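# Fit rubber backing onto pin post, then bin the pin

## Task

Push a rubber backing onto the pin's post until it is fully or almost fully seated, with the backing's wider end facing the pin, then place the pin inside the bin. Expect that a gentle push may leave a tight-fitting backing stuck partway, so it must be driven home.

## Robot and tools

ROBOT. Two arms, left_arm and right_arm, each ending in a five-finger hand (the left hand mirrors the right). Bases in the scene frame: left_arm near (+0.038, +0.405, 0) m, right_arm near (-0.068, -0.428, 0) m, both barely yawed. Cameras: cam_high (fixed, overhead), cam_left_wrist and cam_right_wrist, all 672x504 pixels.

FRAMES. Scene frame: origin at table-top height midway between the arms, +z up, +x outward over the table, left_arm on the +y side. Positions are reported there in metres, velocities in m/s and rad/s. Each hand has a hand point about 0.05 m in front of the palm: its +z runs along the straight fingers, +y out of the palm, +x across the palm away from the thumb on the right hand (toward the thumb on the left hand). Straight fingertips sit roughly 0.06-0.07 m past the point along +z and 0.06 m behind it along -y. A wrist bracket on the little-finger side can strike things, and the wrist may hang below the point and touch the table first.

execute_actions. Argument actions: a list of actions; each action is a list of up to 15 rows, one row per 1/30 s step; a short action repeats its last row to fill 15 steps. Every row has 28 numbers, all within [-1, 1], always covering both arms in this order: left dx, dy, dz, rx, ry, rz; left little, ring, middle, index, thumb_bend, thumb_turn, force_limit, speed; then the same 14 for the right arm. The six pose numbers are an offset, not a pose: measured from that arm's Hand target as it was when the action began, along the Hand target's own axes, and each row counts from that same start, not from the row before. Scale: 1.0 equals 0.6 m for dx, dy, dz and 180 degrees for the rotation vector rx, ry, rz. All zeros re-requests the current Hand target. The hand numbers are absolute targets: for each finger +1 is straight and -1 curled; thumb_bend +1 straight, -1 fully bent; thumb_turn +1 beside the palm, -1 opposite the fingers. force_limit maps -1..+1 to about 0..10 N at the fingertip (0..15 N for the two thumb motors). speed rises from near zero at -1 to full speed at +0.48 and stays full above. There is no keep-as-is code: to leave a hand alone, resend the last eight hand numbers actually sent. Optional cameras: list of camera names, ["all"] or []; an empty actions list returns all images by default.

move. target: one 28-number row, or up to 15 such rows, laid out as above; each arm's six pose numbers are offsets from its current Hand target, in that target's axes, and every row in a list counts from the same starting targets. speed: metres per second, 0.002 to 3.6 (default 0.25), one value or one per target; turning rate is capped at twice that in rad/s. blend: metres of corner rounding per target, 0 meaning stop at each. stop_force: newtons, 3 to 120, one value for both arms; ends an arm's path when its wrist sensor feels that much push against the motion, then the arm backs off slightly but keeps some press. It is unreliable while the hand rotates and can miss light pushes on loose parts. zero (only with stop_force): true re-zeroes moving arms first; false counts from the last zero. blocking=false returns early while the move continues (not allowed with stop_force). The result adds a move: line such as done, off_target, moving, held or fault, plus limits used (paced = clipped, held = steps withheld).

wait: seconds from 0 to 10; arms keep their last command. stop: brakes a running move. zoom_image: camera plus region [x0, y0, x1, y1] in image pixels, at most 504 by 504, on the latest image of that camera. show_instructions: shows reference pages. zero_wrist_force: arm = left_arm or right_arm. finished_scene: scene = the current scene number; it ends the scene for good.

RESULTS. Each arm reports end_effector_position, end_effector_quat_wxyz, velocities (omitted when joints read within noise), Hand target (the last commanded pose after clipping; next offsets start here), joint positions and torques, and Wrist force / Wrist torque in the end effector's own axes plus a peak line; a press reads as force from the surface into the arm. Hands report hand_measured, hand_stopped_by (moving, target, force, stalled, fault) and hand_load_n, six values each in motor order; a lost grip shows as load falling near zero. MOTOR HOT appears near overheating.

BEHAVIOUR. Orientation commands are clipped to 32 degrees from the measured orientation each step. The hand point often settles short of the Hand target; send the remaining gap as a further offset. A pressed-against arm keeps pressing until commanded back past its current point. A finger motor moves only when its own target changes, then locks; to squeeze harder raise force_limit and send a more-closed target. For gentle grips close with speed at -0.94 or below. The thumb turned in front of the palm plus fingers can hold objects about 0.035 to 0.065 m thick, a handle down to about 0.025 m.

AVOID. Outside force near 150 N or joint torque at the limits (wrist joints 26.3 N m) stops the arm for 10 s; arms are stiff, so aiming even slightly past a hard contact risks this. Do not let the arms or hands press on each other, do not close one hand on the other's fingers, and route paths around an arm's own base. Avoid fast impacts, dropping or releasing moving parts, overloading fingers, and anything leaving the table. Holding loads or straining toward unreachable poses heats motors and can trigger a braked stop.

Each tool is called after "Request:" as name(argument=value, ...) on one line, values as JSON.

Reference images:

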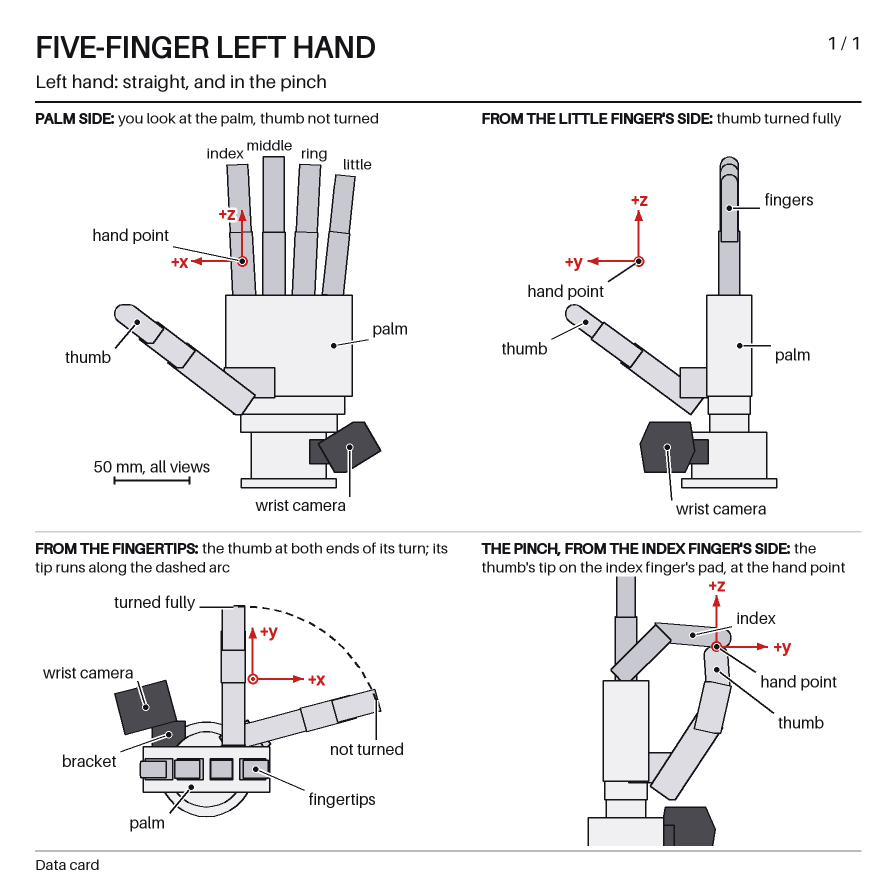

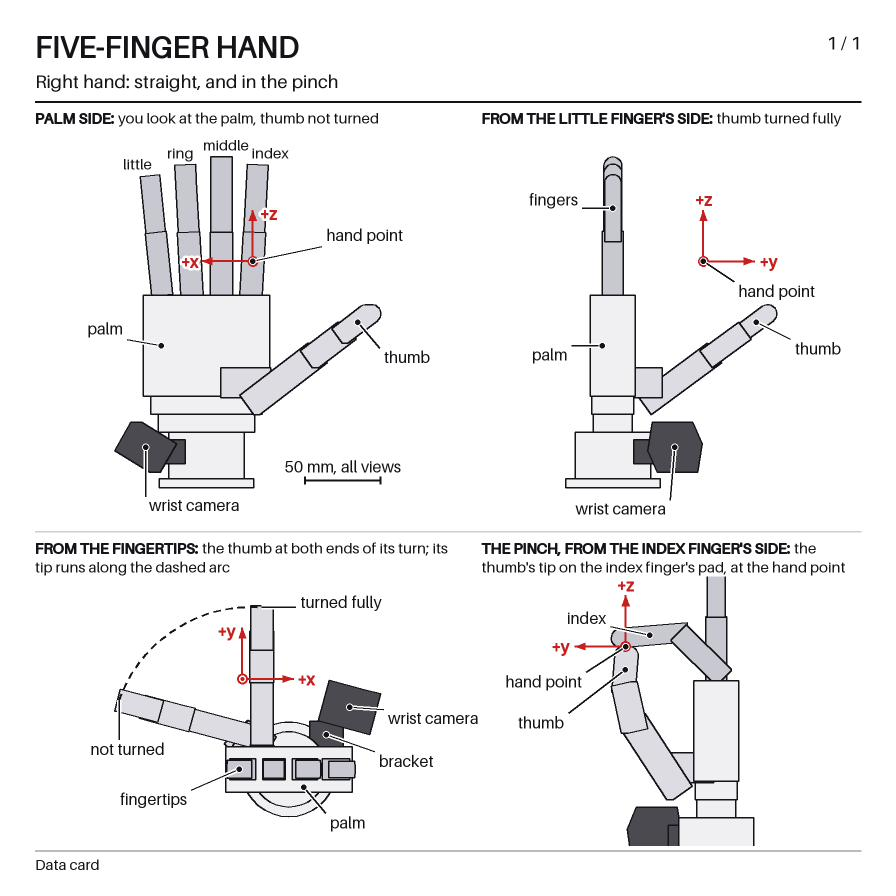

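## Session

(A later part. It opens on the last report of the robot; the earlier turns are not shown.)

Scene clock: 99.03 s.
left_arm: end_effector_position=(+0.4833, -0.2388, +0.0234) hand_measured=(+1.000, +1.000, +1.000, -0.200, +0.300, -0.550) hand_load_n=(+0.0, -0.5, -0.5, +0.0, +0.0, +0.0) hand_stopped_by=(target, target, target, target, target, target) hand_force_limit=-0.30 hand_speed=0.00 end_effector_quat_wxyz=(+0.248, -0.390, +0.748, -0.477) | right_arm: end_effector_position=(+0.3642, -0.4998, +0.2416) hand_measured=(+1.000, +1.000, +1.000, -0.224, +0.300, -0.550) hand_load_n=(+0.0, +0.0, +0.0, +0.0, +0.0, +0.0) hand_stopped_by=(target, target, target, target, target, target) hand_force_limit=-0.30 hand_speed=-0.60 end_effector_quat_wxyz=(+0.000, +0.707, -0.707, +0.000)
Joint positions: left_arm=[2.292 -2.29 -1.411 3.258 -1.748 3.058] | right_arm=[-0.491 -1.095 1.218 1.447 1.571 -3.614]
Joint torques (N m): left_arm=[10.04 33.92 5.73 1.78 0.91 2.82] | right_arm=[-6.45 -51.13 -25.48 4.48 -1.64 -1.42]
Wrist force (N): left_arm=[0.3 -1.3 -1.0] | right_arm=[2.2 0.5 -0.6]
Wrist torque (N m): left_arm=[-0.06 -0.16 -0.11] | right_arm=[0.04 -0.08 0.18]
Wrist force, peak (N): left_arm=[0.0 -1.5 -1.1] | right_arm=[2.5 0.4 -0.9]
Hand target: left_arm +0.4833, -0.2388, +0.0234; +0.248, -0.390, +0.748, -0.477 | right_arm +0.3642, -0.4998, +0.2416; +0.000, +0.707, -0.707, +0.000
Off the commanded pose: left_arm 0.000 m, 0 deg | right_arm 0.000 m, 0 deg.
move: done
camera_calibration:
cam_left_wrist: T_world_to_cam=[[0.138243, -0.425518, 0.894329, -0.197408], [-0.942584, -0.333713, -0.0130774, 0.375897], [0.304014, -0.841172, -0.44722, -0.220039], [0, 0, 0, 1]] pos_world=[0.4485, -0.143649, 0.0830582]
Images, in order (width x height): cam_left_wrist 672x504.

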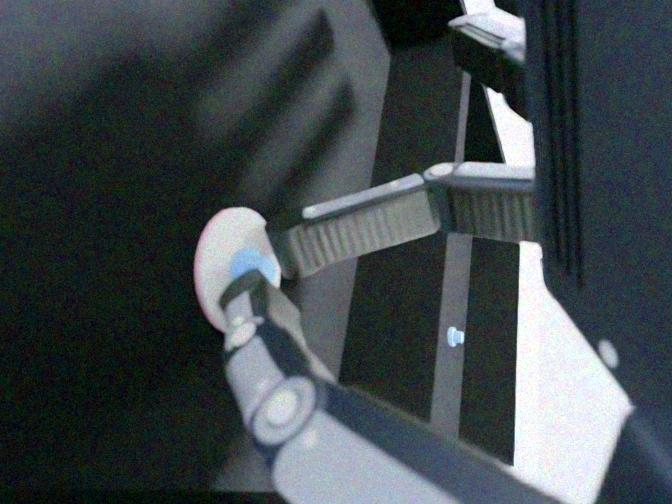

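Request:
move(target=[0,0,0,0,0,0,1,1,1,-0.235,0.3,-0.55,-0.3,-0.6,0,0,0,0,0,0,1,1,1,-0.225,0.3,-0.55,-0.3,-0.6], speed=0.02)

Request:
move(target=[0,0.00242,0.00113,0,0,0,1,1,1,-0.235,0.3,-0.55,-0.3,-0.6,0,0,0,0,0,0,1,1,1,-0.225,0.3,-0.55,-0.3,-0.6], speed=0.008, stop_force=3, cameras=["cam_left_wrist"])

Request:
zoom_image(camera="cam_left_wrist", region=[190, 220, 318, 316])

Scene clock: 100.73 s.
left_arm: end_effector_position=(+0.4833, -0.2388, +0.0234) hand_measured=(+1.000, +1.000, +1.000, -0.234, +0.300, -0.550) hand_load_n=(+0.0, +0.0, +0.0, +0.0, +0.0, +0.0) hand_stopped_by=(target, target, target, target, target, target) hand_force_limit=-0.30 hand_speed=-0.60 end_effector_quat_wxyz=(+0.248, -0.390, +0.748, -0.477) | right_arm: end_effector_position=(+0.3642, -0.4998, +0.2416) hand_measured=(+1.000, +1.000, +1.000, -0.224, +0.300, -0.550) hand_load_n=(+0.0, +0.0, +0.0, +0.0, +0.0, +0.0) hand_stopped_by=(target, target, target, target, target, target) hand_force_limit=-0.30 hand_speed=-0.60 end_effector_quat_wxyz=(+0.000, +0.707, -0.707, +0.000)
Joint positions: left_arm=[2.292 -2.29 -1.411 3.258 -1.748 3.058] | right_arm=[-0.491 -1.095 1.218 1.447 1.571 -3.614]
Joint torques (N m): left_arm=[10.46 34.41 5.76 1.6 0.72 2.93] | right_arm=[-7.39 -51.1 -24.74 4.46 -1.73 -1.19]
Wrist force (N): left_arm=[-0.1 -1.1 -1.0] | right_arm=[2.1 0.5 -0.6]
Wrist torque (N m): left_arm=[-0.03 -0.11 -0.13] | right_arm=[0.05 -0.08 0.18]
Wrist force, peak (N): left_arm=[-0.1 -1.5 -1.2] | right_arm=[2.4 0.8 -0.8]
Hand target: left_arm +0.4833, -0.2388, +0.0234; +0.248, -0.390, +0.748, -0.477 | right_arm +0.3642, -0.4998, +0.2416; +0.000, +0.707, -0.707, +0.000
Off the commanded pose: left_arm 0.000 m, 0 deg | right_arm 0.000 m, 0 deg.
move: done

Scene clock: 101.73 s.
left_arm: end_effector_position=(+0.4832, -0.2388, +0.0228) hand_measured=(+1.000, +1.000, +1.000, -0.234, +0.300, -0.550) hand_load_n=(+0.0, +0.0, +0.0, +0.0, -1.5, +0.5) hand_stopped_by=(target, target, target, target, target, target) hand_force_limit=-0.30 hand_speed=-0.60 end_effector_quat_wxyz=(+0.248, -0.390, +0.748, -0.476) | right_arm: end_effector_position=(+0.3642, -0.4998, +0.2416) hand_measured=(+1.000, +1.000, +1.000, -0.224, +0.300, -0.550) hand_load_n=(+0.0, +0.0, +0.0, +0.0, +0.0, +0.0) hand_stopped_by=(target, target, target, target, target, target) hand_force_limit=-0.30 hand_speed=-0.60 end_effector_quat_wxyz=(+0.000, +0.707, -0.707, +0.000)
Joint positions: left_arm=[2.292 -2.291 -1.412 3.259 -1.748 3.058] | right_arm=[-0.491 -1.095 1.218 1.447 1.571 -3.614]
Joint torques (N m): left_arm=[10.1 54.36 15.46 -1.01 0.72 2.95] | right_arm=[-7.31 -50.26 -25.53 4.45 -1.74 -1.39]
Wrist force (N): left_arm=[0.2 -4.3 -3.1] | right_arm=[2.1 0.7 -0.6]
Wrist torque (N m): left_arm=[-0.14 -0.14 -0.11] | right_arm=[0.08 -0.06 0.18]
Wrist force, peak (N): left_arm=[0.1 -4.6 -3.1] | right_arm=[2.4 0.8 -1.0]
Hand target: left_arm +0.4833, -0.2388, +0.0229; +0.248, -0.390, +0.748, -0.477 (not the last commanded pose) | right_arm +0.3642, -0.4998, +0.2416; +0.000, +0.707, -0.707, +0.000
Off the commanded pose: left_arm 0.001 m, 0 deg | right_arm 0.000 m, 0 deg.
move: contact (left_arm)
camera_calibration:
cam_left_wrist: T_world_to_cam=[[0.138359, -0.425574, 0.894284, -0.196839], [-0.9426, -0.333671, -0.0129543, 0.375891], [0.30391, -0.84116, -0.447313, -0.220296], [0, 0, 0, 1]] pos_world=[0.4485, -0.143649, 0.0823582]
Images, in order (width x height): cam_left_wrist 672x504.

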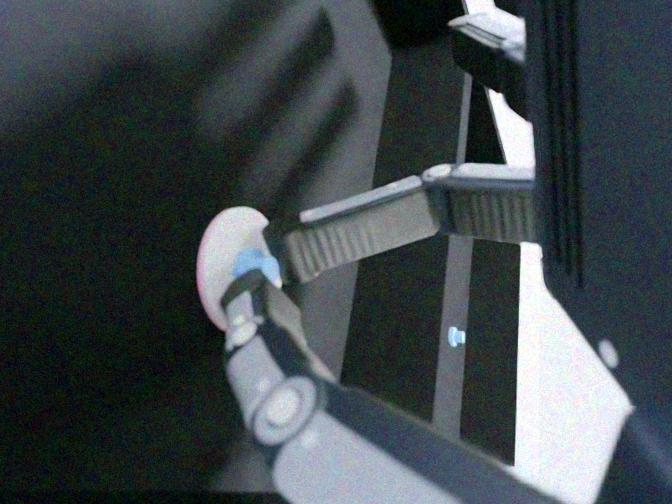

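Scaled by 3.938 from the camera's 672x504 image, which has a finer 960x720 frame.

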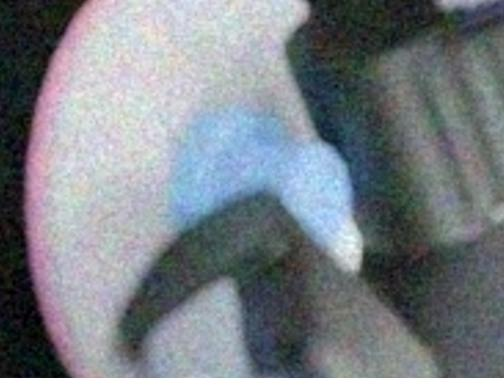

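Request:
move(target=[[0,-0.0003,-0.00014,0,0,0,1,1,1,-0.235,0.3,-0.55,-0.3,-0.6,0,0,0,0,0,0,1,1,1,-0.225,0.3,-0.55,-0.3,-0.6],[0,-0.0003,-0.00014,0,0,0,1,1,1,-0.5,0.3,-0.55,-0.3,-0.9,0,0,0,0,0,0,1,1,1,-0.225,0.3,-0.55,-0.3,-0.6]], speed=0.02, cameras=["cam_left_wrist"])

Request:
zoom_image(camera="cam_left_wrist", region=[190, 220, 318, 316])

Scene clock: 103.40 s.
left_arm: end_effector_position=(+0.4833, -0.2388, +0.0231) hand_measured=(+1.000, +1.000, +1.000, -0.260, +0.300, -0.550) hand_load_n=(+0.0, +0.0, +0.0, +4.0, +0.5, +0.0) hand_stopped_by=(target, target, target, force, target, target) hand_force_limit=-0.30 hand_speed=-0.90 end_effector_quat_wxyz=(+0.248, -0.390, +0.748, -0.477) | right_arm: end_effector_position=(+0.3642, -0.4998, +0.2416) hand_measured=(+1.000, +1.000, +1.000, -0.224, +0.300, -0.550) hand_load_n=(+0.0, +0.0, +0.0, +0.0, +0.0, -0.5) hand_stopped_by=(target, target, target, target, target, target) hand_force_limit=-0.30 hand_speed=-0.60 end_effector_quat_wxyz=(+0.000, +0.707, -0.707, +0.000)
Joint positions: left_arm=[2.292 -2.291 -1.412 3.259 -1.748 3.058] | right_arm=[-0.491 -1.095 1.218 1.447 1.571 -3.614]
Joint torques (N m): left_arm=[10.59 55.69 25.58 -1.03 0.67 2.96] | right_arm=[-8.18 -50.14 -24.25 4.63 -1.63 -1.34]
Wrist force (N): left_arm=[-0.1 -4.3 -1.8] | right_arm=[2.2 0.6 -0.5]
Wrist torque (N m): left_arm=[-0.11 -0.10 -0.13] | right_arm=[0.04 -0.08 0.18]
Wrist force, peak (N): left_arm=[0.1 -4.6 -3.1] | right_arm=[2.4 0.7 -0.8]
Hand target: left_arm +0.4833, -0.2388, +0.0231; +0.248, -0.390, +0.748, -0.477 | right_arm +0.3642, -0.4998, +0.2416; +0.000, +0.707, -0.707, +0.000
Off the commanded pose: left_arm 0.000 m, 0 deg | right_arm 0.000 m, 0 deg.
move: done
camera_calibration:
cam_left_wrist: T_world_to_cam=[[0.138215, -0.425443, 0.894368, -0.19712], [-0.942584, -0.333714, -0.0130785, 0.375893], [0.304027, -0.841209, -0.44714, -0.220191], [0, 0, 0, 1]] pos_world=[0.4485, -0.143649, 0.0827581]
Images, in order (width x height): cam_left_wrist 672x504.

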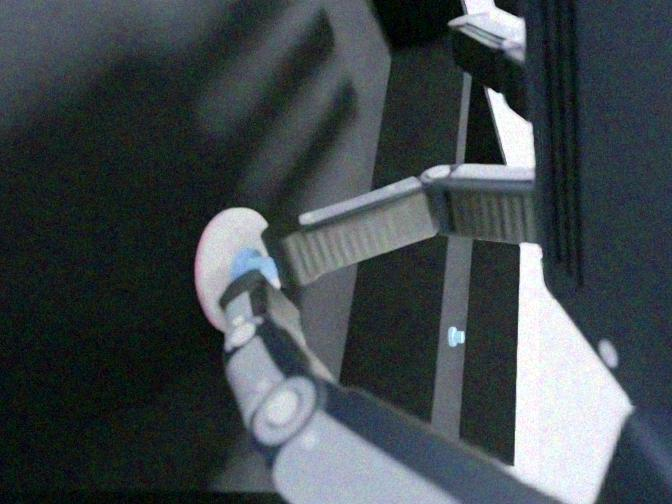

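Scaled by 3.938 from the camera's 672x504 image, which has a finer 960x720 frame.

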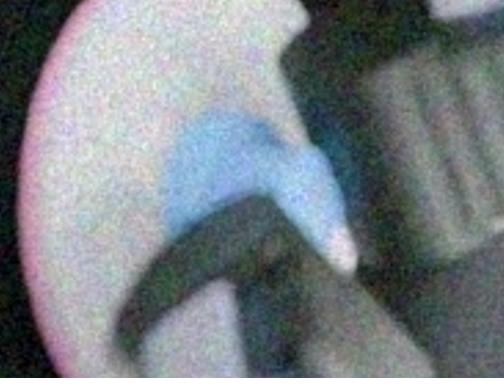

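Request:
move(target=[[0,-0.00755,-0.00352,0,0,0,1,1,1,-0.5,0.3,-0.55,-0.3,-0.9,0,0,0,0,0,0,1,1,1,-0.225,0.3,-0.55,-0.3,-0.6],[0,-0.04532,-0.02113,0,0,0,1,1,1,-0.5,0.3,-0.55,-0.3,-0.9,0,0,0,0,0,0,1,1,1,-0.225,0.3,-0.55,-0.3,-0.6]], speed=[0.02,0.06], blend=0.003, cameras=["cam_left_wrist","cam_high"])

Request:
zoom_image(camera="cam_left_wrist", region=[190, 220, 318, 316])

Scene clock: 104.97 s.
left_arm: end_effector_position=(+0.4833, -0.2388, +0.0529) hand_measured=(+1.000, +1.000, +1.000, -0.260, +0.300, -0.550) hand_load_n=(+0.0, +0.0, +0.0, +2.0, +2.0, +0.0) hand_stopped_by=(target, target, target, force, target, target) hand_force_limit=-0.30 hand_speed=-0.90 end_effector_quat_wxyz=(+0.248, -0.390, +0.748, -0.477) | right_arm: end_effector_position=(+0.3642, -0.4998, +0.2416) hand_measured=(+1.000, +1.000, +1.000, -0.224, +0.300, -0.550) hand_load_n=(+0.0, +0.0, +0.0, +0.0, +0.0, +0.0) hand_stopped_by=(target, target, target, target, target, target) hand_force_limit=-0.30 hand_speed=-0.60 end_effector_quat_wxyz=(+0.000, +0.707, -0.707, +0.000)
Joint positions: left_arm=[2.292 -2.255 -1.389 3.2 -1.748 3.058] | right_arm=[-0.491 -1.095 1.218 1.447 1.571 -3.614]
Joint torques (N m): left_arm=[5.49 59.18 30.04 -0.76 0.5 2.44] | right_arm=[-6.98 -49.99 -25.22 4.46 -1.78 -1.31]
Wrist force (N): left_arm=[-0.2 -1.0 -1.0] | right_arm=[2.1 0.6 -0.8]
Wrist torque (N m): left_arm=[-0.03 -0.10 -0.14] | right_arm=[0.06 -0.07 0.18]
Wrist force, peak (N): left_arm=[-0.1 -4.9 -1.6] | right_arm=[2.4 0.7 -0.8]
Hand target: left_arm +0.4833, -0.2388, +0.0531; +0.248, -0.390, +0.748, -0.477 | right_arm +0.3642, -0.4998, +0.2416; +0.000, +0.707, -0.707, +0.000
Off the commanded pose: left_arm 0.000 m, 0 deg | right_arm 0.000 m, 0 deg.
move: done; blend cut to 0.0025 m at target 1
camera_calibration:
cam_left_wrist: T_world_to_cam=[[0.138215, -0.425443, 0.894368, -0.223772], [-0.942584, -0.333714, -0.0130785, 0.376283], [0.304027, -0.841209, -0.44714, -0.206866], [0, 0, 0, 1]] pos_world=[0.4485, -0.143649, 0.112558]
Images, in order (width x height): cam_high 672x504, cam_left_wrist 672x504.

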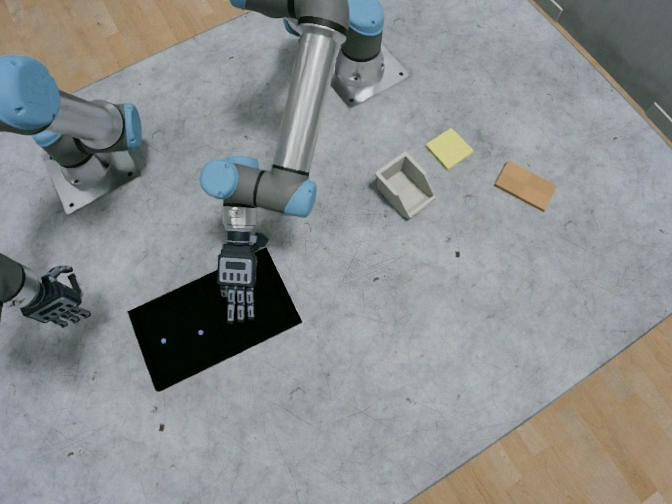

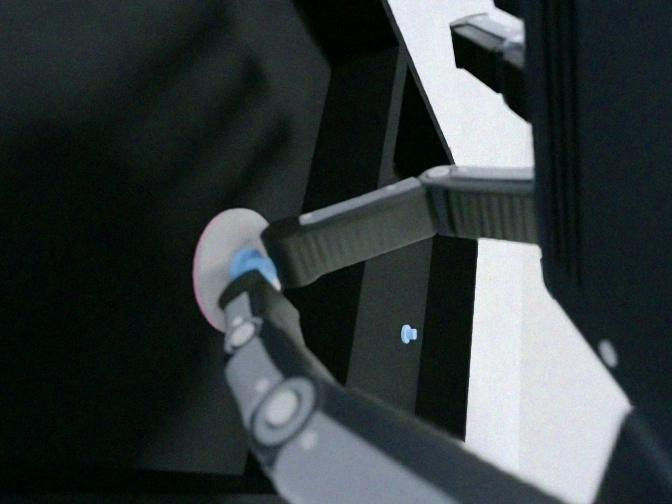

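Scaled by 3.938 from the camera's 672x504 image, which has a finer 960x720 frame.

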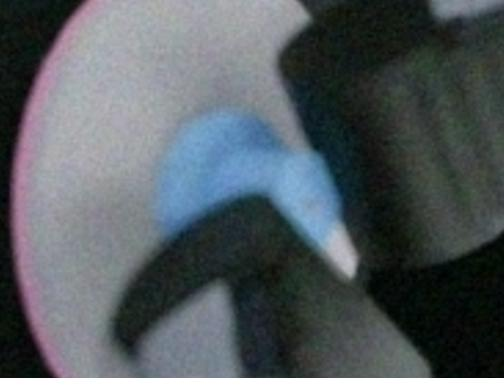

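Request:
move(target=[[0,-0.1465,-0.0683,0,0,0,1,1,1,-0.5,0.3,-0.55,-0.3,-0.9,0,0,0,0,0,0,1,1,1,-0.225,0.3,-0.55,-0.3,-0.6],[-0.6880,0.0493,-0.5273,-0.0839,-0.2461,-0.0502,1,1,1,-0.5,0.3,-0.55,-0.3,-0.9,0,0,0,0,0,0,1,1,1,-0.225,0.3,-0.55,-0.3,-0.6]], speed=[0.15,0.3], blend=0.03, cameras=["cam_left_wrist","cam_high"])

Scene clock: 113.93 s.
left_arm: end_effector_position=(+0.4745, +0.2708, +0.1600) hand_measured=(+1.000, +1.000, +1.000, -0.260, +0.300, -0.550) hand_load_n=(+0.0, +0.0, +0.0, +2.0, +1.5, +0.0) hand_stopped_by=(target, target, target, force, target, target) hand_force_limit=-0.30 hand_speed=-0.90 end_effector_quat_wxyz=(-0.422, +0.624, -0.622, +0.213) | right_arm: end_effector_position=(+0.3642, -0.4998, +0.2416) hand_measured=(+1.000, +1.000, +1.000, -0.224, +0.300, -0.550) hand_load_n=(+0.0, +0.0, +0.0, +0.0, +0.0, +0.0) hand_stopped_by=(target, target, target, target, target, target) hand_force_limit=-0.30 hand_speed=-0.60 end_effector_quat_wxyz=(+0.000, +0.707, -0.707, +0.000)
Joint positions: left_arm=[2.94 -1.557 -1.986 2.901 -1.963 3.179] | right_arm=[-0.491 -1.095 1.218 1.447 1.571 -3.614]
Joint torques (N m): left_arm=[10.72 30.7 6.16 1.15 0.66 2.92] | right_arm=[-6.81 -48.78 -24.76 4.35 -1.67 -1.46]
Wrist force (N): left_arm=[-0.3 -1.0 -0.4] | right_arm=[2.0 0.5 -0.6]
Wrist torque (N m): left_arm=[-0.05 -0.06 -0.16] | right_arm=[0.04 -0.06 0.17]
Wrist force, peak (N): left_arm=[0.7 -1.7 -0.5] | right_arm=[2.4 0.7 -0.9]
Hand target: left_arm +0.4745, +0.2710, +0.1600; -0.422, +0.624, -0.622, +0.213 | right_arm +0.3642, -0.4998, +0.2416; +0.000, +0.707, -0.707, +0.000
Off the commanded pose: left_arm 0.000 m, 0 deg | right_arm 0.000 m, 0 deg.
move: done
camera_calibration:
cam_left_wrist: T_world_to_cam=[[0.56801, -0.396324, 0.721313, -0.285611], [-0.45576, -0.881239, -0.1253, 0.474689], [0.685309, -0.257574, -0.681181, -0.0292069], [0, 0, 0, 1]] pos_world=[0.39859, 0.297597, 0.245598]
Images, in order (width x height): cam_high 672x504, cam_left_wrist 672x504.

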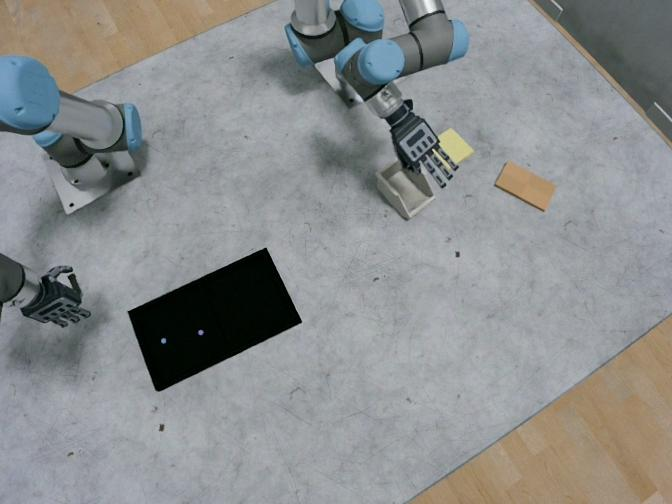

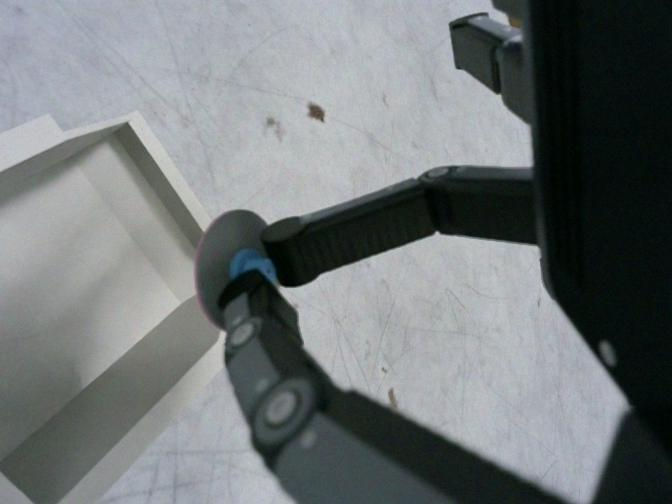

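Request:
zoom_image(camera="cam_left_wrist", region=[0, 90, 250, 340])

Request:
zoom_image(camera="cam_left_wrist", region=[0, 270, 234, 504])

Scaled by 2.016 from the camera's 672x504 image, which has a finer 960x720 frame.

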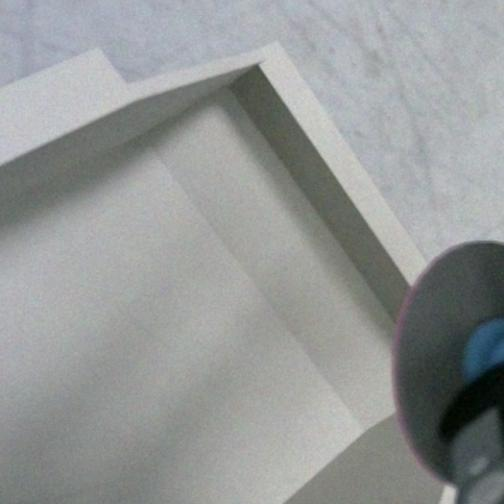

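Scaled by 2.154 from the camera's 672x504 image, which has a finer 960x720 frame.

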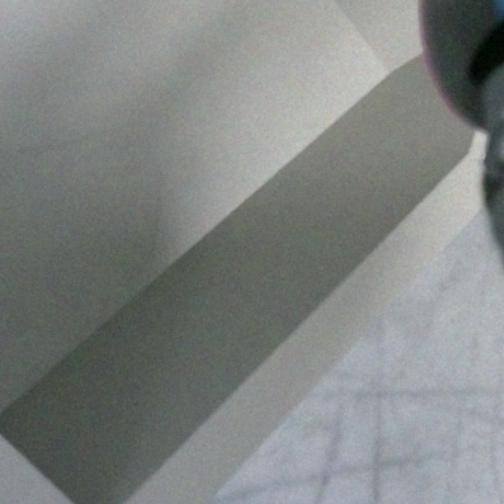

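Request:
move(target=[0.0545,0.1213,0.1172,0,0,0,1,1,1,-0.5,0.3,-0.55,-0.3,-0.9,0,0,0,0,0,0,1,1,1,-0.225,0.3,-0.55,-0.3,-0.6], speed=0.12, stop_force=8, cameras=["cam_left_wrist","cam_high"])

Request:
zoom_image(camera="cam_high", region=[360, 100, 480, 230])

Scene clock: 119.20 s.
left_arm: end_effector_position=(+0.4911, +0.2675, +0.0550) hand_measured=(+1.000, +1.000, +1.000, -0.260, +0.300, -0.550) hand_load_n=(+0.0, +0.0, +0.0, +2.0, +1.5, +0.0) hand_stopped_by=(target, target, target, force, target, target) hand_force_limit=-0.30 hand_speed=-0.90 end_effector_quat_wxyz=(-0.422, +0.624, -0.622, +0.213) | right_arm: end_effector_position=(+0.3642, -0.4998, +0.2416) hand_measured=(+1.000, +1.000, +1.000, -0.224, +0.300, -0.550) hand_load_n=(+0.0, +0.0, +0.0, +0.0, +0.0, +0.0) hand_stopped_by=(target, target, target, target, target, target) hand_force_limit=-0.30 hand_speed=-0.60 end_effector_quat_wxyz=(+0.000, +0.707, -0.707, +0.000)
Joint positions: left_arm=[2.938 -1.742 -2.099 3.197 -1.965 3.177] | right_arm=[-0.491 -1.095 1.218 1.447 1.571 -3.614]
Joint torques (N m): left_arm=[-10.54 10.86 3.4 1.23 -1.85 2.72] | right_arm=[-6.73 -48.1 -24.66 4.35 -1.56 -1.52]
Wrist force (N): left_arm=[-0.4 -0.9 -0.7] | right_arm=[2.1 0.8 -0.5]
Wrist torque (N m): left_arm=[-0.03 -0.04 -0.05] | right_arm=[0.08 -0.07 0.18]
Wrist force, peak (N): left_arm=[-0.4 -1.5 -0.8] | right_arm=[2.5 0.7 -0.8]
Hand target: left_arm +0.4911, +0.2675, +0.0550; -0.422, +0.624, -0.622, +0.213 | right_arm +0.3642, -0.4998, +0.2416; +0.000, +0.707, -0.707, +0.000
Off the commanded pose: left_arm 0.000 m, 0 deg | right_arm 0.000 m, 0 deg.
move: done
camera_calibration:
cam_left_wrist: T_world_to_cam=[[0.568049, -0.396312, 0.721289, -0.220627], [-0.455685, -0.881272, -0.125342, 0.466175], [0.685326, -0.25748, -0.681199, -0.112989], [0, 0, 0, 1]] pos_world=[0.41519, 0.294297, 0.140598]
Images, in order (width x height): cam_high 672x504, cam_left_wrist 672x504.

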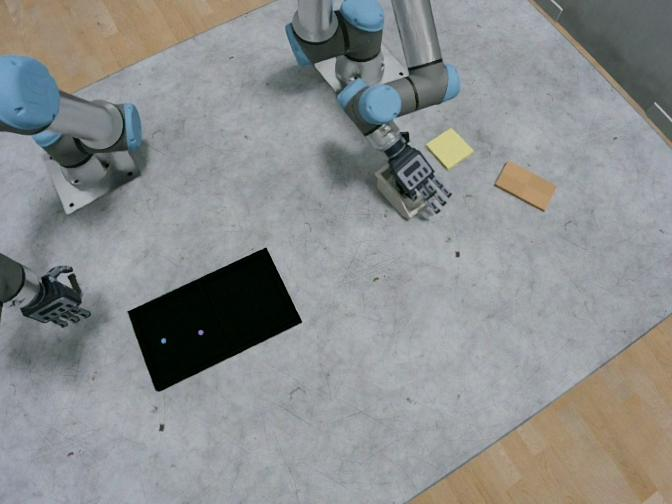

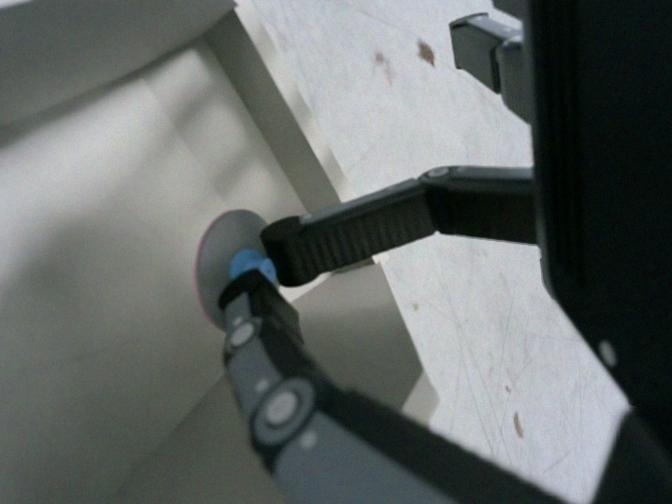

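Scaled by 3.877 from the camera's 672x504 image, which has a finer 960x720 frame.

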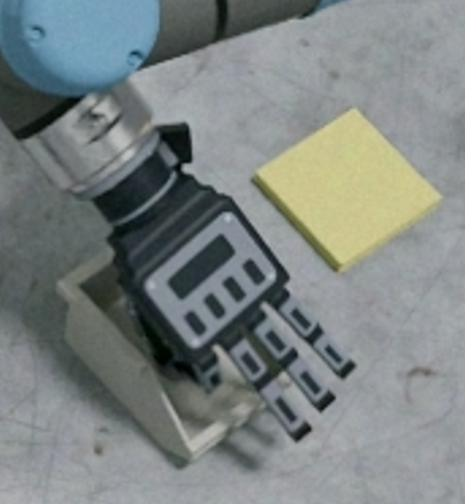

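Request:
move(target=[0.00906,0.0277,0.01939,0,0,0,1,1,1,-0.5,0.3,-0.55,-0.3,-0.9,0,0,0,0,0,0,1,1,1,-0.225,0.3,-0.55,-0.3,-0.6], speed=0.05, stop_force=6)

Request:
move(target=[0.00604,0.01846,0.01293,0,0,0,1,1,1,-0.5,0.3,-0.55,-0.3,-0.9,0,0,0,0,0,0,1,1,1,-0.225,0.3,-0.55,-0.3,-0.6], speed=0.01, stop_force=3, cameras=["cam_left_wrist","cam_high"])

Scene clock: 121.73 s.
left_arm: end_effector_position=(+0.4911, +0.2675, +0.0340) hand_measured=(+1.000, +1.000, +1.000, -0.260, +0.300, -0.550) hand_load_n=(-0.5, +0.0, +0.0, +2.0, +1.5, +0.0) hand_stopped_by=(target, target, target, force, target, target) hand_force_limit=-0.30 hand_speed=-0.90 end_effector_quat_wxyz=(-0.422, +0.624, -0.622, +0.213) | right_arm: end_effector_position=(+0.3642, -0.4998, +0.2416) hand_measured=(+1.000, +1.000, +1.000, -0.224, +0.300, -0.550) hand_load_n=(+0.0, +0.0, +0.0, +0.0, +0.0, +0.0) hand_stopped_by=(target, target, target, target, target, target) hand_force_limit=-0.30 hand_speed=-0.60 end_effector_quat_wxyz=(+0.000, +0.707, -0.707, +0.000)
Joint positions: left_arm=[2.938 -1.78 -2.122 3.259 -1.965 3.177] | right_arm=[-0.491 -1.095 1.218 1.447 1.571 -3.614]
Joint torques (N m): left_arm=[-10.71 11.59 2.26 1.13 -1.77 -0.87] | right_arm=[-6.92 -46.94 -24.21 4.24 -1.71 -1.4]
Wrist force (N): left_arm=[-0.2 -1.0 -0.7] | right_arm=[2.0 0.8 -0.7]
Wrist torque (N m): left_arm=[-0.05 -0.07 -0.03] | right_arm=[0.09 -0.06 0.18]
Wrist force, peak (N): left_arm=[-0.3 -1.3 -0.8] | right_arm=[2.4 0.8 -0.9]
Hand target: left_arm +0.4911, +0.2675, +0.0340; -0.422, +0.624, -0.622, +0.213 | right_arm +0.3642, -0.4998, +0.2416; +0.000, +0.707, -0.707, +0.000
Off the commanded pose: left_arm 0.000 m, 0 deg | right_arm 0.000 m, 0 deg.
move: done

Scene clock: 124.60 s.
left_arm: end_effector_position=(+0.4911, +0.2675, +0.0207) hand_measured=(+1.000, +1.000, +1.000, -0.260, +0.300, -0.550) hand_load_n=(+0.0, +0.0, +0.0, +1.5, +1.5, +0.0) hand_stopped_by=(target, target, target, force, target, target) hand_force_limit=-0.30 hand_speed=-0.90 end_effector_quat_wxyz=(-0.422, +0.624, -0.622, +0.213) | right_arm: end_effector_position=(+0.3642, -0.4998, +0.2416) hand_measured=(+1.000, +1.000, +1.000, -0.224, +0.300, -0.550) hand_load_n=(+0.0, +0.0, +0.0, +0.0, +0.0, +0.0) hand_stopped_by=(target, target, target, target, target, target) hand_force_limit=-0.30 hand_speed=-0.60 end_effector_quat_wxyz=(+0.000, +0.707, -0.707, +0.000)
Joint positions: left_arm=[2.938 -1.806 -2.135 3.298 -1.965 3.177] | right_arm=[-0.491 -1.095 1.218 1.447 1.571 -3.614]
Joint torques (N m): left_arm=[-7.29 35.89 24.68 -1.54 -1.44 -2.23] | right_arm=[-6.6 -46.94 -23.79 4.18 -1.46 -1.22]
Wrist force (N): left_arm=[-0.7 -3.2 -2.3] | right_arm=[2.1 0.8 -0.6]
Wrist torque (N m): left_arm=[-0.09 -0.02 -0.05] | right_arm=[0.09 -0.06 0.19]
Wrist force, peak (N): left_arm=[-0.7 -5.2 -3.2] | right_arm=[2.5 0.7 -0.8]
Hand target: left_arm +0.4911, +0.2675, +0.0207; -0.422, +0.624, -0.622, +0.213 (not the last commanded pose) | right_arm +0.3642, -0.4998, +0.2416; +0.000, +0.707, -0.707, +0.000
Off the commanded pose: left_arm 0.001 m, 0 deg | right_arm 0.000 m, 0 deg.
move: contact (left_arm)
camera_calibration:
cam_left_wrist: T_world_to_cam=[[0.568049, -0.396312, 0.721289, -0.195886], [-0.455685, -0.881272, -0.125342, 0.461876], [0.685326, -0.25748, -0.681199, -0.136355], [0, 0, 0, 1]] pos_world=[0.41519, 0.294297, 0.106298]
Images, in order (width x height): cam_high 672x504, cam_left_wrist 672x504.

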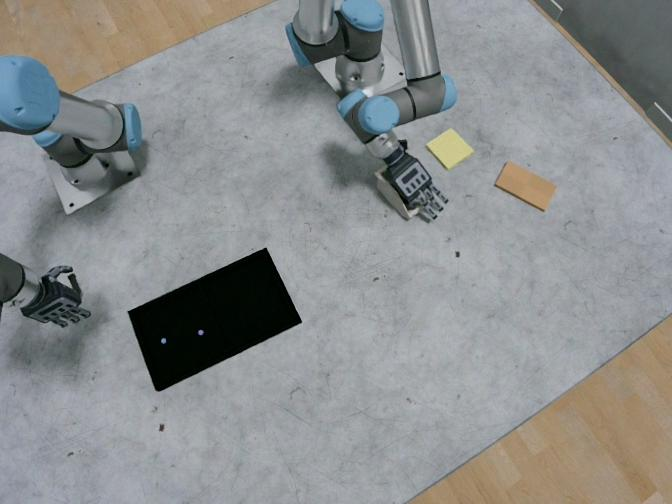

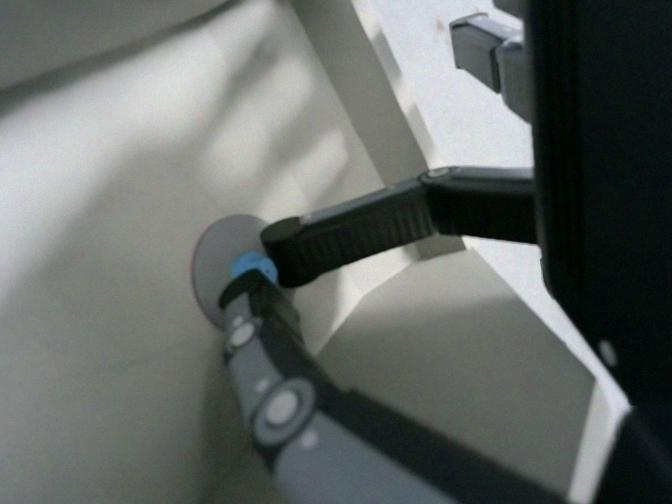

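Request:
zoom_image(camera="cam_left_wrist", region=[170, 190, 320, 340])

Request:
zoom_image(camera="cam_high", region=[360, 130, 460, 230])

Scaled by 3.360 from the camera's 672x504 image, which has a finer 960x720 frame.

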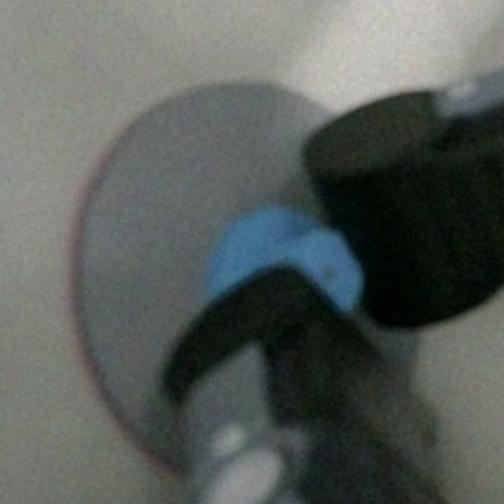

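Scaled by 5.040 from the camera's 672x504 image, which has a finer 960x720 frame.

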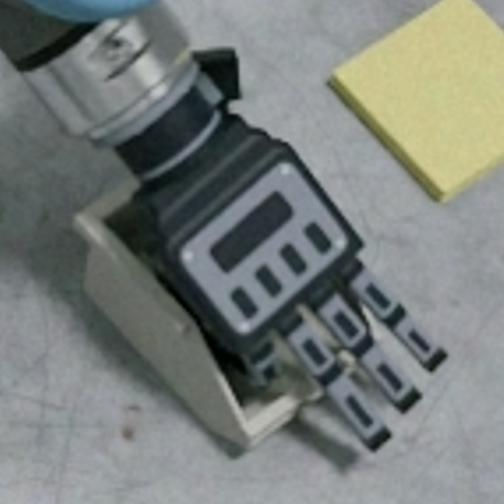

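Request:
move(target=[0,0,0,0,0,0,1,1,1,-0.2,0.3,-0.55,-0.3,-0.7,0,0,0,0,0,0,1,1,1,-0.225,0.3,-0.55,-0.3,-0.6], speed=0.02, cameras=["cam_left_wrist"])

Request:
zoom_image(camera="cam_left_wrist", region=[170, 190, 320, 340])

Scene clock: 126.33 s.
left_arm: end_effector_position=(+0.4911, +0.2675, +0.0207) hand_measured=(+1.000, +1.000, +1.000, -0.202, +0.300, -0.550) hand_load_n=(+0.0, +0.0, -0.5, -7.5, +0.0, +0.0) hand_stopped_by=(target, target, target, target, target, target) hand_force_limit=-0.30 hand_speed=-0.70 end_effector_quat_wxyz=(-0.422, +0.624, -0.622, +0.213) | right_arm: end_effector_position=(+0.3642, -0.4998, +0.2416) hand_measured=(+1.000, +1.000, +1.000, -0.224, +0.300, -0.550) hand_load_n=(+0.0, +0.0, +0.0, +0.0, +0.0, +0.0) hand_stopped_by=(target, target, target, target, target, target) hand_force_limit=-0.30 hand_speed=-0.60 end_effector_quat_wxyz=(+0.000, +0.707, -0.707, +0.000)
Joint positions: left_arm=[2.938 -1.806 -2.135 3.298 -1.965 3.177] | right_arm=[-0.491 -1.095 1.218 1.447 1.571 -3.614]
Joint torques (N m): left_arm=[-4.21 32.82 24.3 -0.91 -1.35 -2.15] | right_arm=[-7.14 -46.53 -24.78 4.21 -1.53 -1.25]
Wrist force (N): left_arm=[-2.0 -5.2 -6.1] | right_arm=[2.2 0.5 -0.7]
Wrist torque (N m): left_arm=[-0.19 0.00 -0.04] | right_arm=[0.05 -0.07 0.18]
Wrist force, peak (N): left_arm=[-2.3 -5.3 -6.4] | right_arm=[2.4 0.8 -0.7]
Hand target: left_arm +0.4911, +0.2675, +0.0207; -0.422, +0.624, -0.622, +0.213 | right_arm +0.3642, -0.4998, +0.2416; +0.000, +0.707, -0.707, +0.000
Off the commanded pose: left_arm 0.000 m, 0 deg | right_arm 0.000 m, 0 deg.
move: done
camera_calibration:
cam_left_wrist: T_world_to_cam=[[0.568009, -0.396298, 0.721328, -0.195878], [-0.455654, -0.881284, -0.125373, 0.46187], [0.68538, -0.257463, -0.681152, -0.136387], [0, 0, 0, 1]] pos_world=[0.41519, 0.294297, 0.106298]
Images, in order (width x height): cam_left_wrist 672x504.

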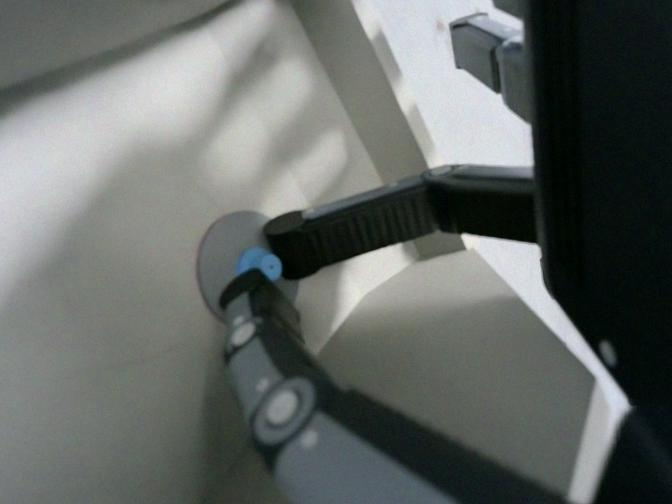

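Scaled by 3.360 from the camera's 672x504 image, which has a finer 960x720 frame.

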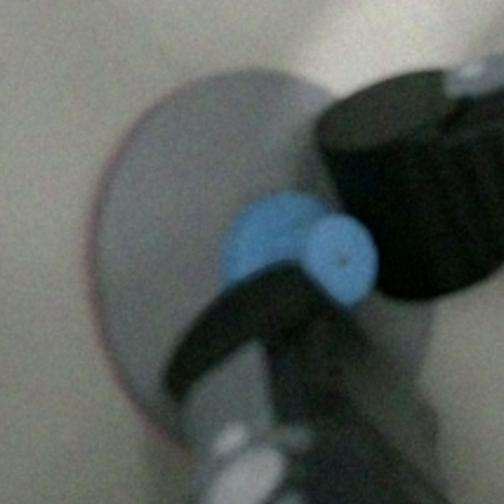

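Request:
move(target=[-0.0013,-0.00396,-0.00277,0,0,0,1,1,1,-0.2,0.3,-0.55,-0.3,-0.7,0,0,0,0,0,0,1,1,1,-0.225,0.3,-0.55,-0.3,-0.6], speed=0.02, cameras=["cam_left_wrist"])

Request:
zoom_image(camera="cam_left_wrist", region=[170, 190, 320, 340])

Scene clock: 128.07 s.
left_arm: end_effector_position=(+0.4911, +0.2675, +0.0235) hand_measured=(+1.000, +1.000, +1.000, -0.202, +0.300, -0.550) hand_load_n=(+0.0, +0.0, +0.0, +0.0, +0.0, +0.0) hand_stopped_by=(target, target, target, target, target, target) hand_force_limit=-0.30 hand_speed=-0.70 end_effector_quat_wxyz=(-0.422, +0.624, -0.622, +0.213) | right_arm: end_effector_position=(+0.3642, -0.4998, +0.2416) hand_measured=(+1.000, +1.000, +1.000, -0.224, +0.300, -0.550) hand_load_n=(+0.0, +0.5, +0.0, +0.0, +0.0, +0.0) hand_stopped_by=(target, target, target, target, target, target) hand_force_limit=-0.30 hand_speed=-0.60 end_effector_quat_wxyz=(+0.000, +0.707, -0.707, +0.000)
Joint positions: left_arm=[2.938 -1.8 -2.132 3.289 -1.965 3.177] | right_arm=[-0.491 -1.095 1.218 1.447 1.571 -3.614]
Joint torques (N m): left_arm=[1.41 36.24 25.12 -1.29 -0.91 -1.74] | right_arm=[-6.79 -46.21 -24.29 4.08 -1.69 -1.19]
Wrist force (N): left_arm=[-0.4 -1.2 -0.6] | right_arm=[2.2 0.9 -0.6]
Wrist torque (N m): left_arm=[-0.07 -0.03 -0.04] | right_arm=[0.10 -0.08 0.19]
Wrist force, peak (N): left_arm=[-2.0 -5.2 -6.4] | right_arm=[2.4 0.7 -0.9]
Hand target: left_arm +0.4911, +0.2675, +0.0237; -0.422, +0.624, -0.622, +0.213 | right_arm +0.3642, -0.4998, +0.2416; +0.000, +0.707, -0.707, +0.000
Off the commanded pose: left_arm 0.000 m, 0 deg | right_arm 0.000 m, 0 deg.
move: done
camera_calibration:
cam_left_wrist: T_world_to_cam=[[0.568049, -0.396312, 0.721289, -0.197978], [-0.455685, -0.881272, -0.125342, 0.462239], [0.685326, -0.25748, -0.681199, -0.134379], [0, 0, 0, 1]] pos_world=[0.41519, 0.294297, 0.109198]
Images, in order (width x height): cam_left_wrist 672x504.

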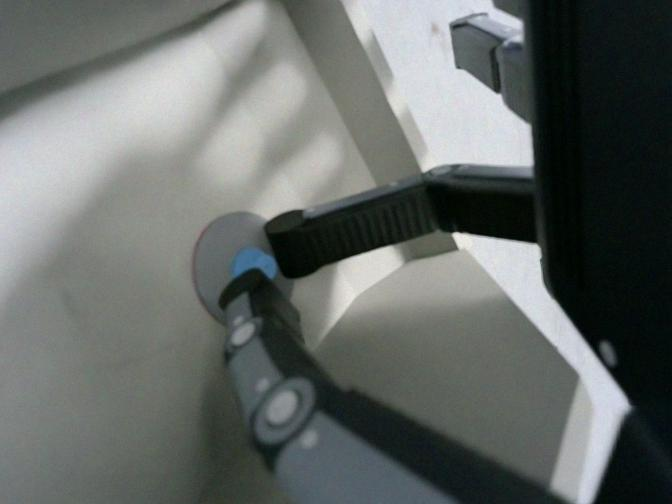

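Scaled by 3.360 from the camera's 672x504 image, which has a finer 960x720 frame.

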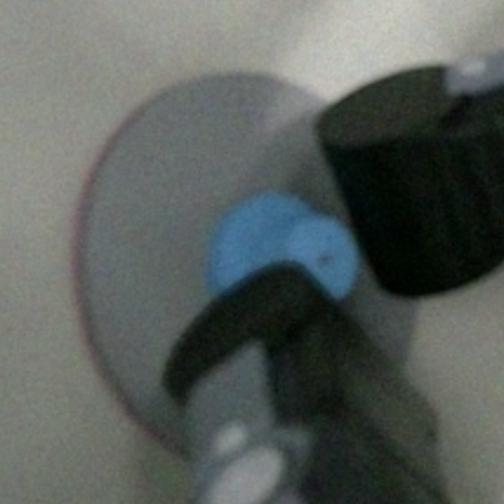

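Request:
move(target=[[-0.00647,-0.01978,-0.01385,0,0,0,1,1,1,-0.2,0.3,-0.55,-0.3,-0.7,0,0,0,0,0,0,1,1,1,-0.225,0.3,-0.55,-0.3,-0.6],[-0.05866,-0.17936,-0.12557,0,0,0,1,1,1,-0.2,0.3,-0.55,-0.3,-0.7,0,0,0,0,0,0,1,1,1,-0.225,0.3,-0.55,-0.3,-0.6]], speed=[0.03,0.15], blend=0.005, cameras=["cam_left_wrist","cam_high"])

Request:
zoom_image(camera="cam_high", region=[360, 130, 460, 230])

Scene clock: 130.67 s.
left_arm: end_effector_position=(+0.4910, +0.2675, +0.1595) hand_measured=(+1.000, +1.000, +1.000, -0.202, +0.300, -0.550) hand_load_n=(+0.0, +0.0, +0.0, +0.0, +0.0, +0.0) hand_stopped_by=(target, target, target, target, target, target) hand_force_limit=-0.30 hand_speed=-0.70 end_effector_quat_wxyz=(-0.422, +0.624, -0.622, +0.213) | right_arm: end_effector_position=(+0.3642, -0.4998, +0.2416) hand_measured=(+1.000, +1.000, +1.000, -0.224, +0.300, -0.550) hand_load_n=(+0.0, +0.0, +0.0, +0.0, +0.0, +0.0) hand_stopped_by=(target, target, target, target, target, target) hand_force_limit=-0.30 hand_speed=-0.60 end_effector_quat_wxyz=(+0.000, +0.707, -0.707, +0.000)
Joint positions: left_arm=[2.938 -1.598 -1.947 2.902 -1.965 3.177] | right_arm=[-0.491 -1.095 1.218 1.447 1.571 -3.614]
Joint torques (N m): left_arm=[1.74 32.26 29.8 -1.46 -1.84 -2.72] | right_arm=[-6.41 -45.73 -24.5 4.1 -1.54 -1.28]
Wrist force (N): left_arm=[-0.3 -1.0 -0.6] | right_arm=[2.0 0.5 -0.8]
Wrist torque (N m): left_arm=[-0.04 -0.07 -0.02] | right_arm=[0.05 -0.06 0.17]
Wrist force, peak (N): left_arm=[-0.6 -1.6 -1.2] | right_arm=[2.4 0.7 -0.7]
Hand target: left_arm +0.4910, +0.2675, +0.1597; -0.422, +0.624, -0.622, +0.213 | right_arm +0.3642, -0.4998, +0.2416; +0.000, +0.707, -0.707, +0.000
Off the commanded pose: left_arm 0.000 m, 0 deg | right_arm 0.000 m, 0 deg.
move: done
camera_calibration:
cam_left_wrist: T_world_to_cam=[[0.568009, -0.396298, 0.721328, -0.296014], [-0.455654, -0.881284, -0.125373, 0.479238], [0.68538, -0.257463, -0.681152, -0.0417062], [0, 0, 0, 1]] pos_world=[0.41509, 0.294297, 0.245198]
Images, in order (width x height): cam_high 672x504, cam_left_wrist 672x504.

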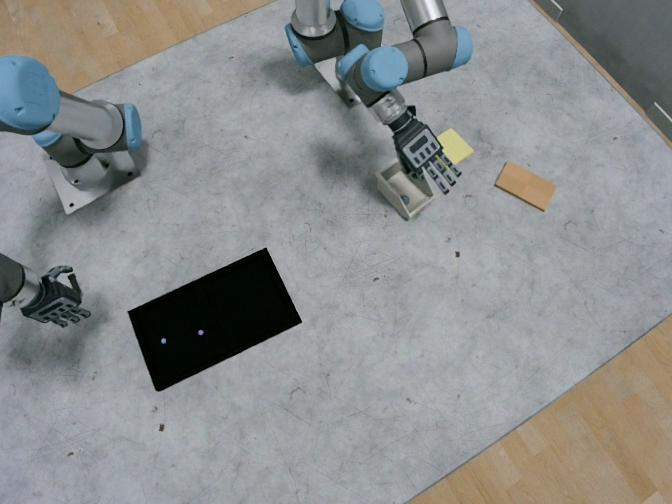

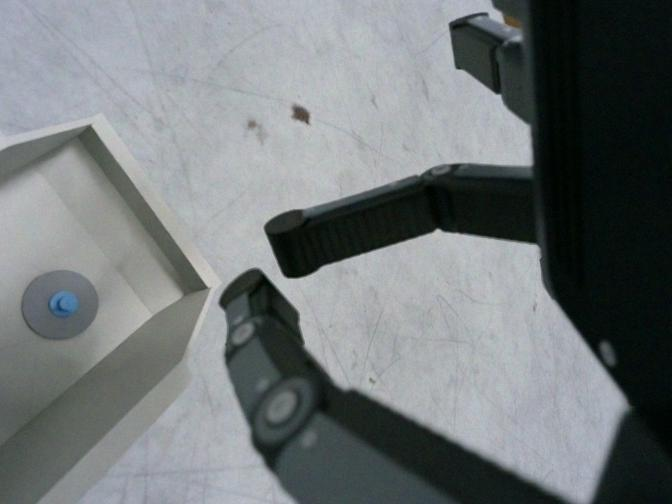

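Scaled by 5.040 from the camera's 672x504 image, which has a finer 960x720 frame.

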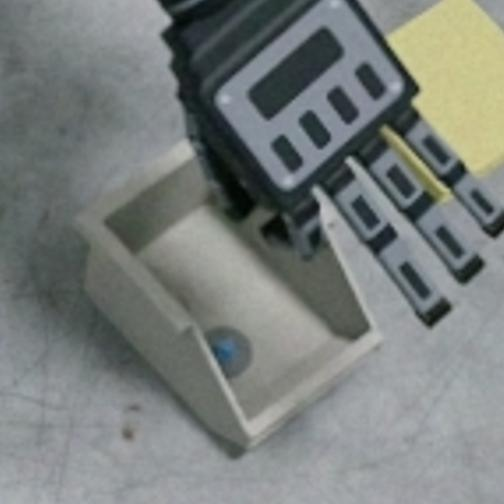

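The pin is in the bin. I'll check the backing seating closely.

Request:
zoom_image(camera="cam_left_wrist", region=[12, 260, 108, 350])

Request:
zoom_image(camera="cam_left_wrist", region=[40, 280, 88, 325])

Scaled by 5.250 from the camera's 672x504 image, which has a finer 960x720 frame.

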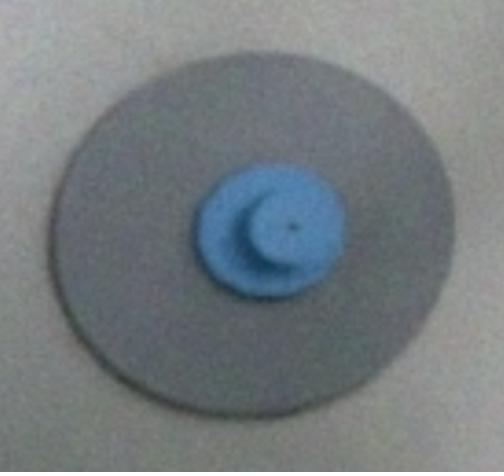

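Scaled by 10.500 from the camera's 672x504 image, which has a finer 960x720 frame.

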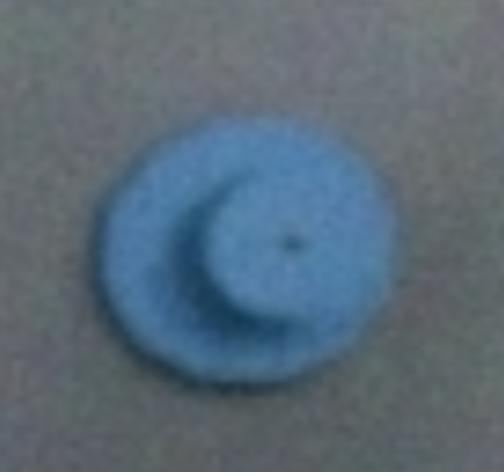

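Request:
finished_scene(scene=2)

The scene is finished: the task was done.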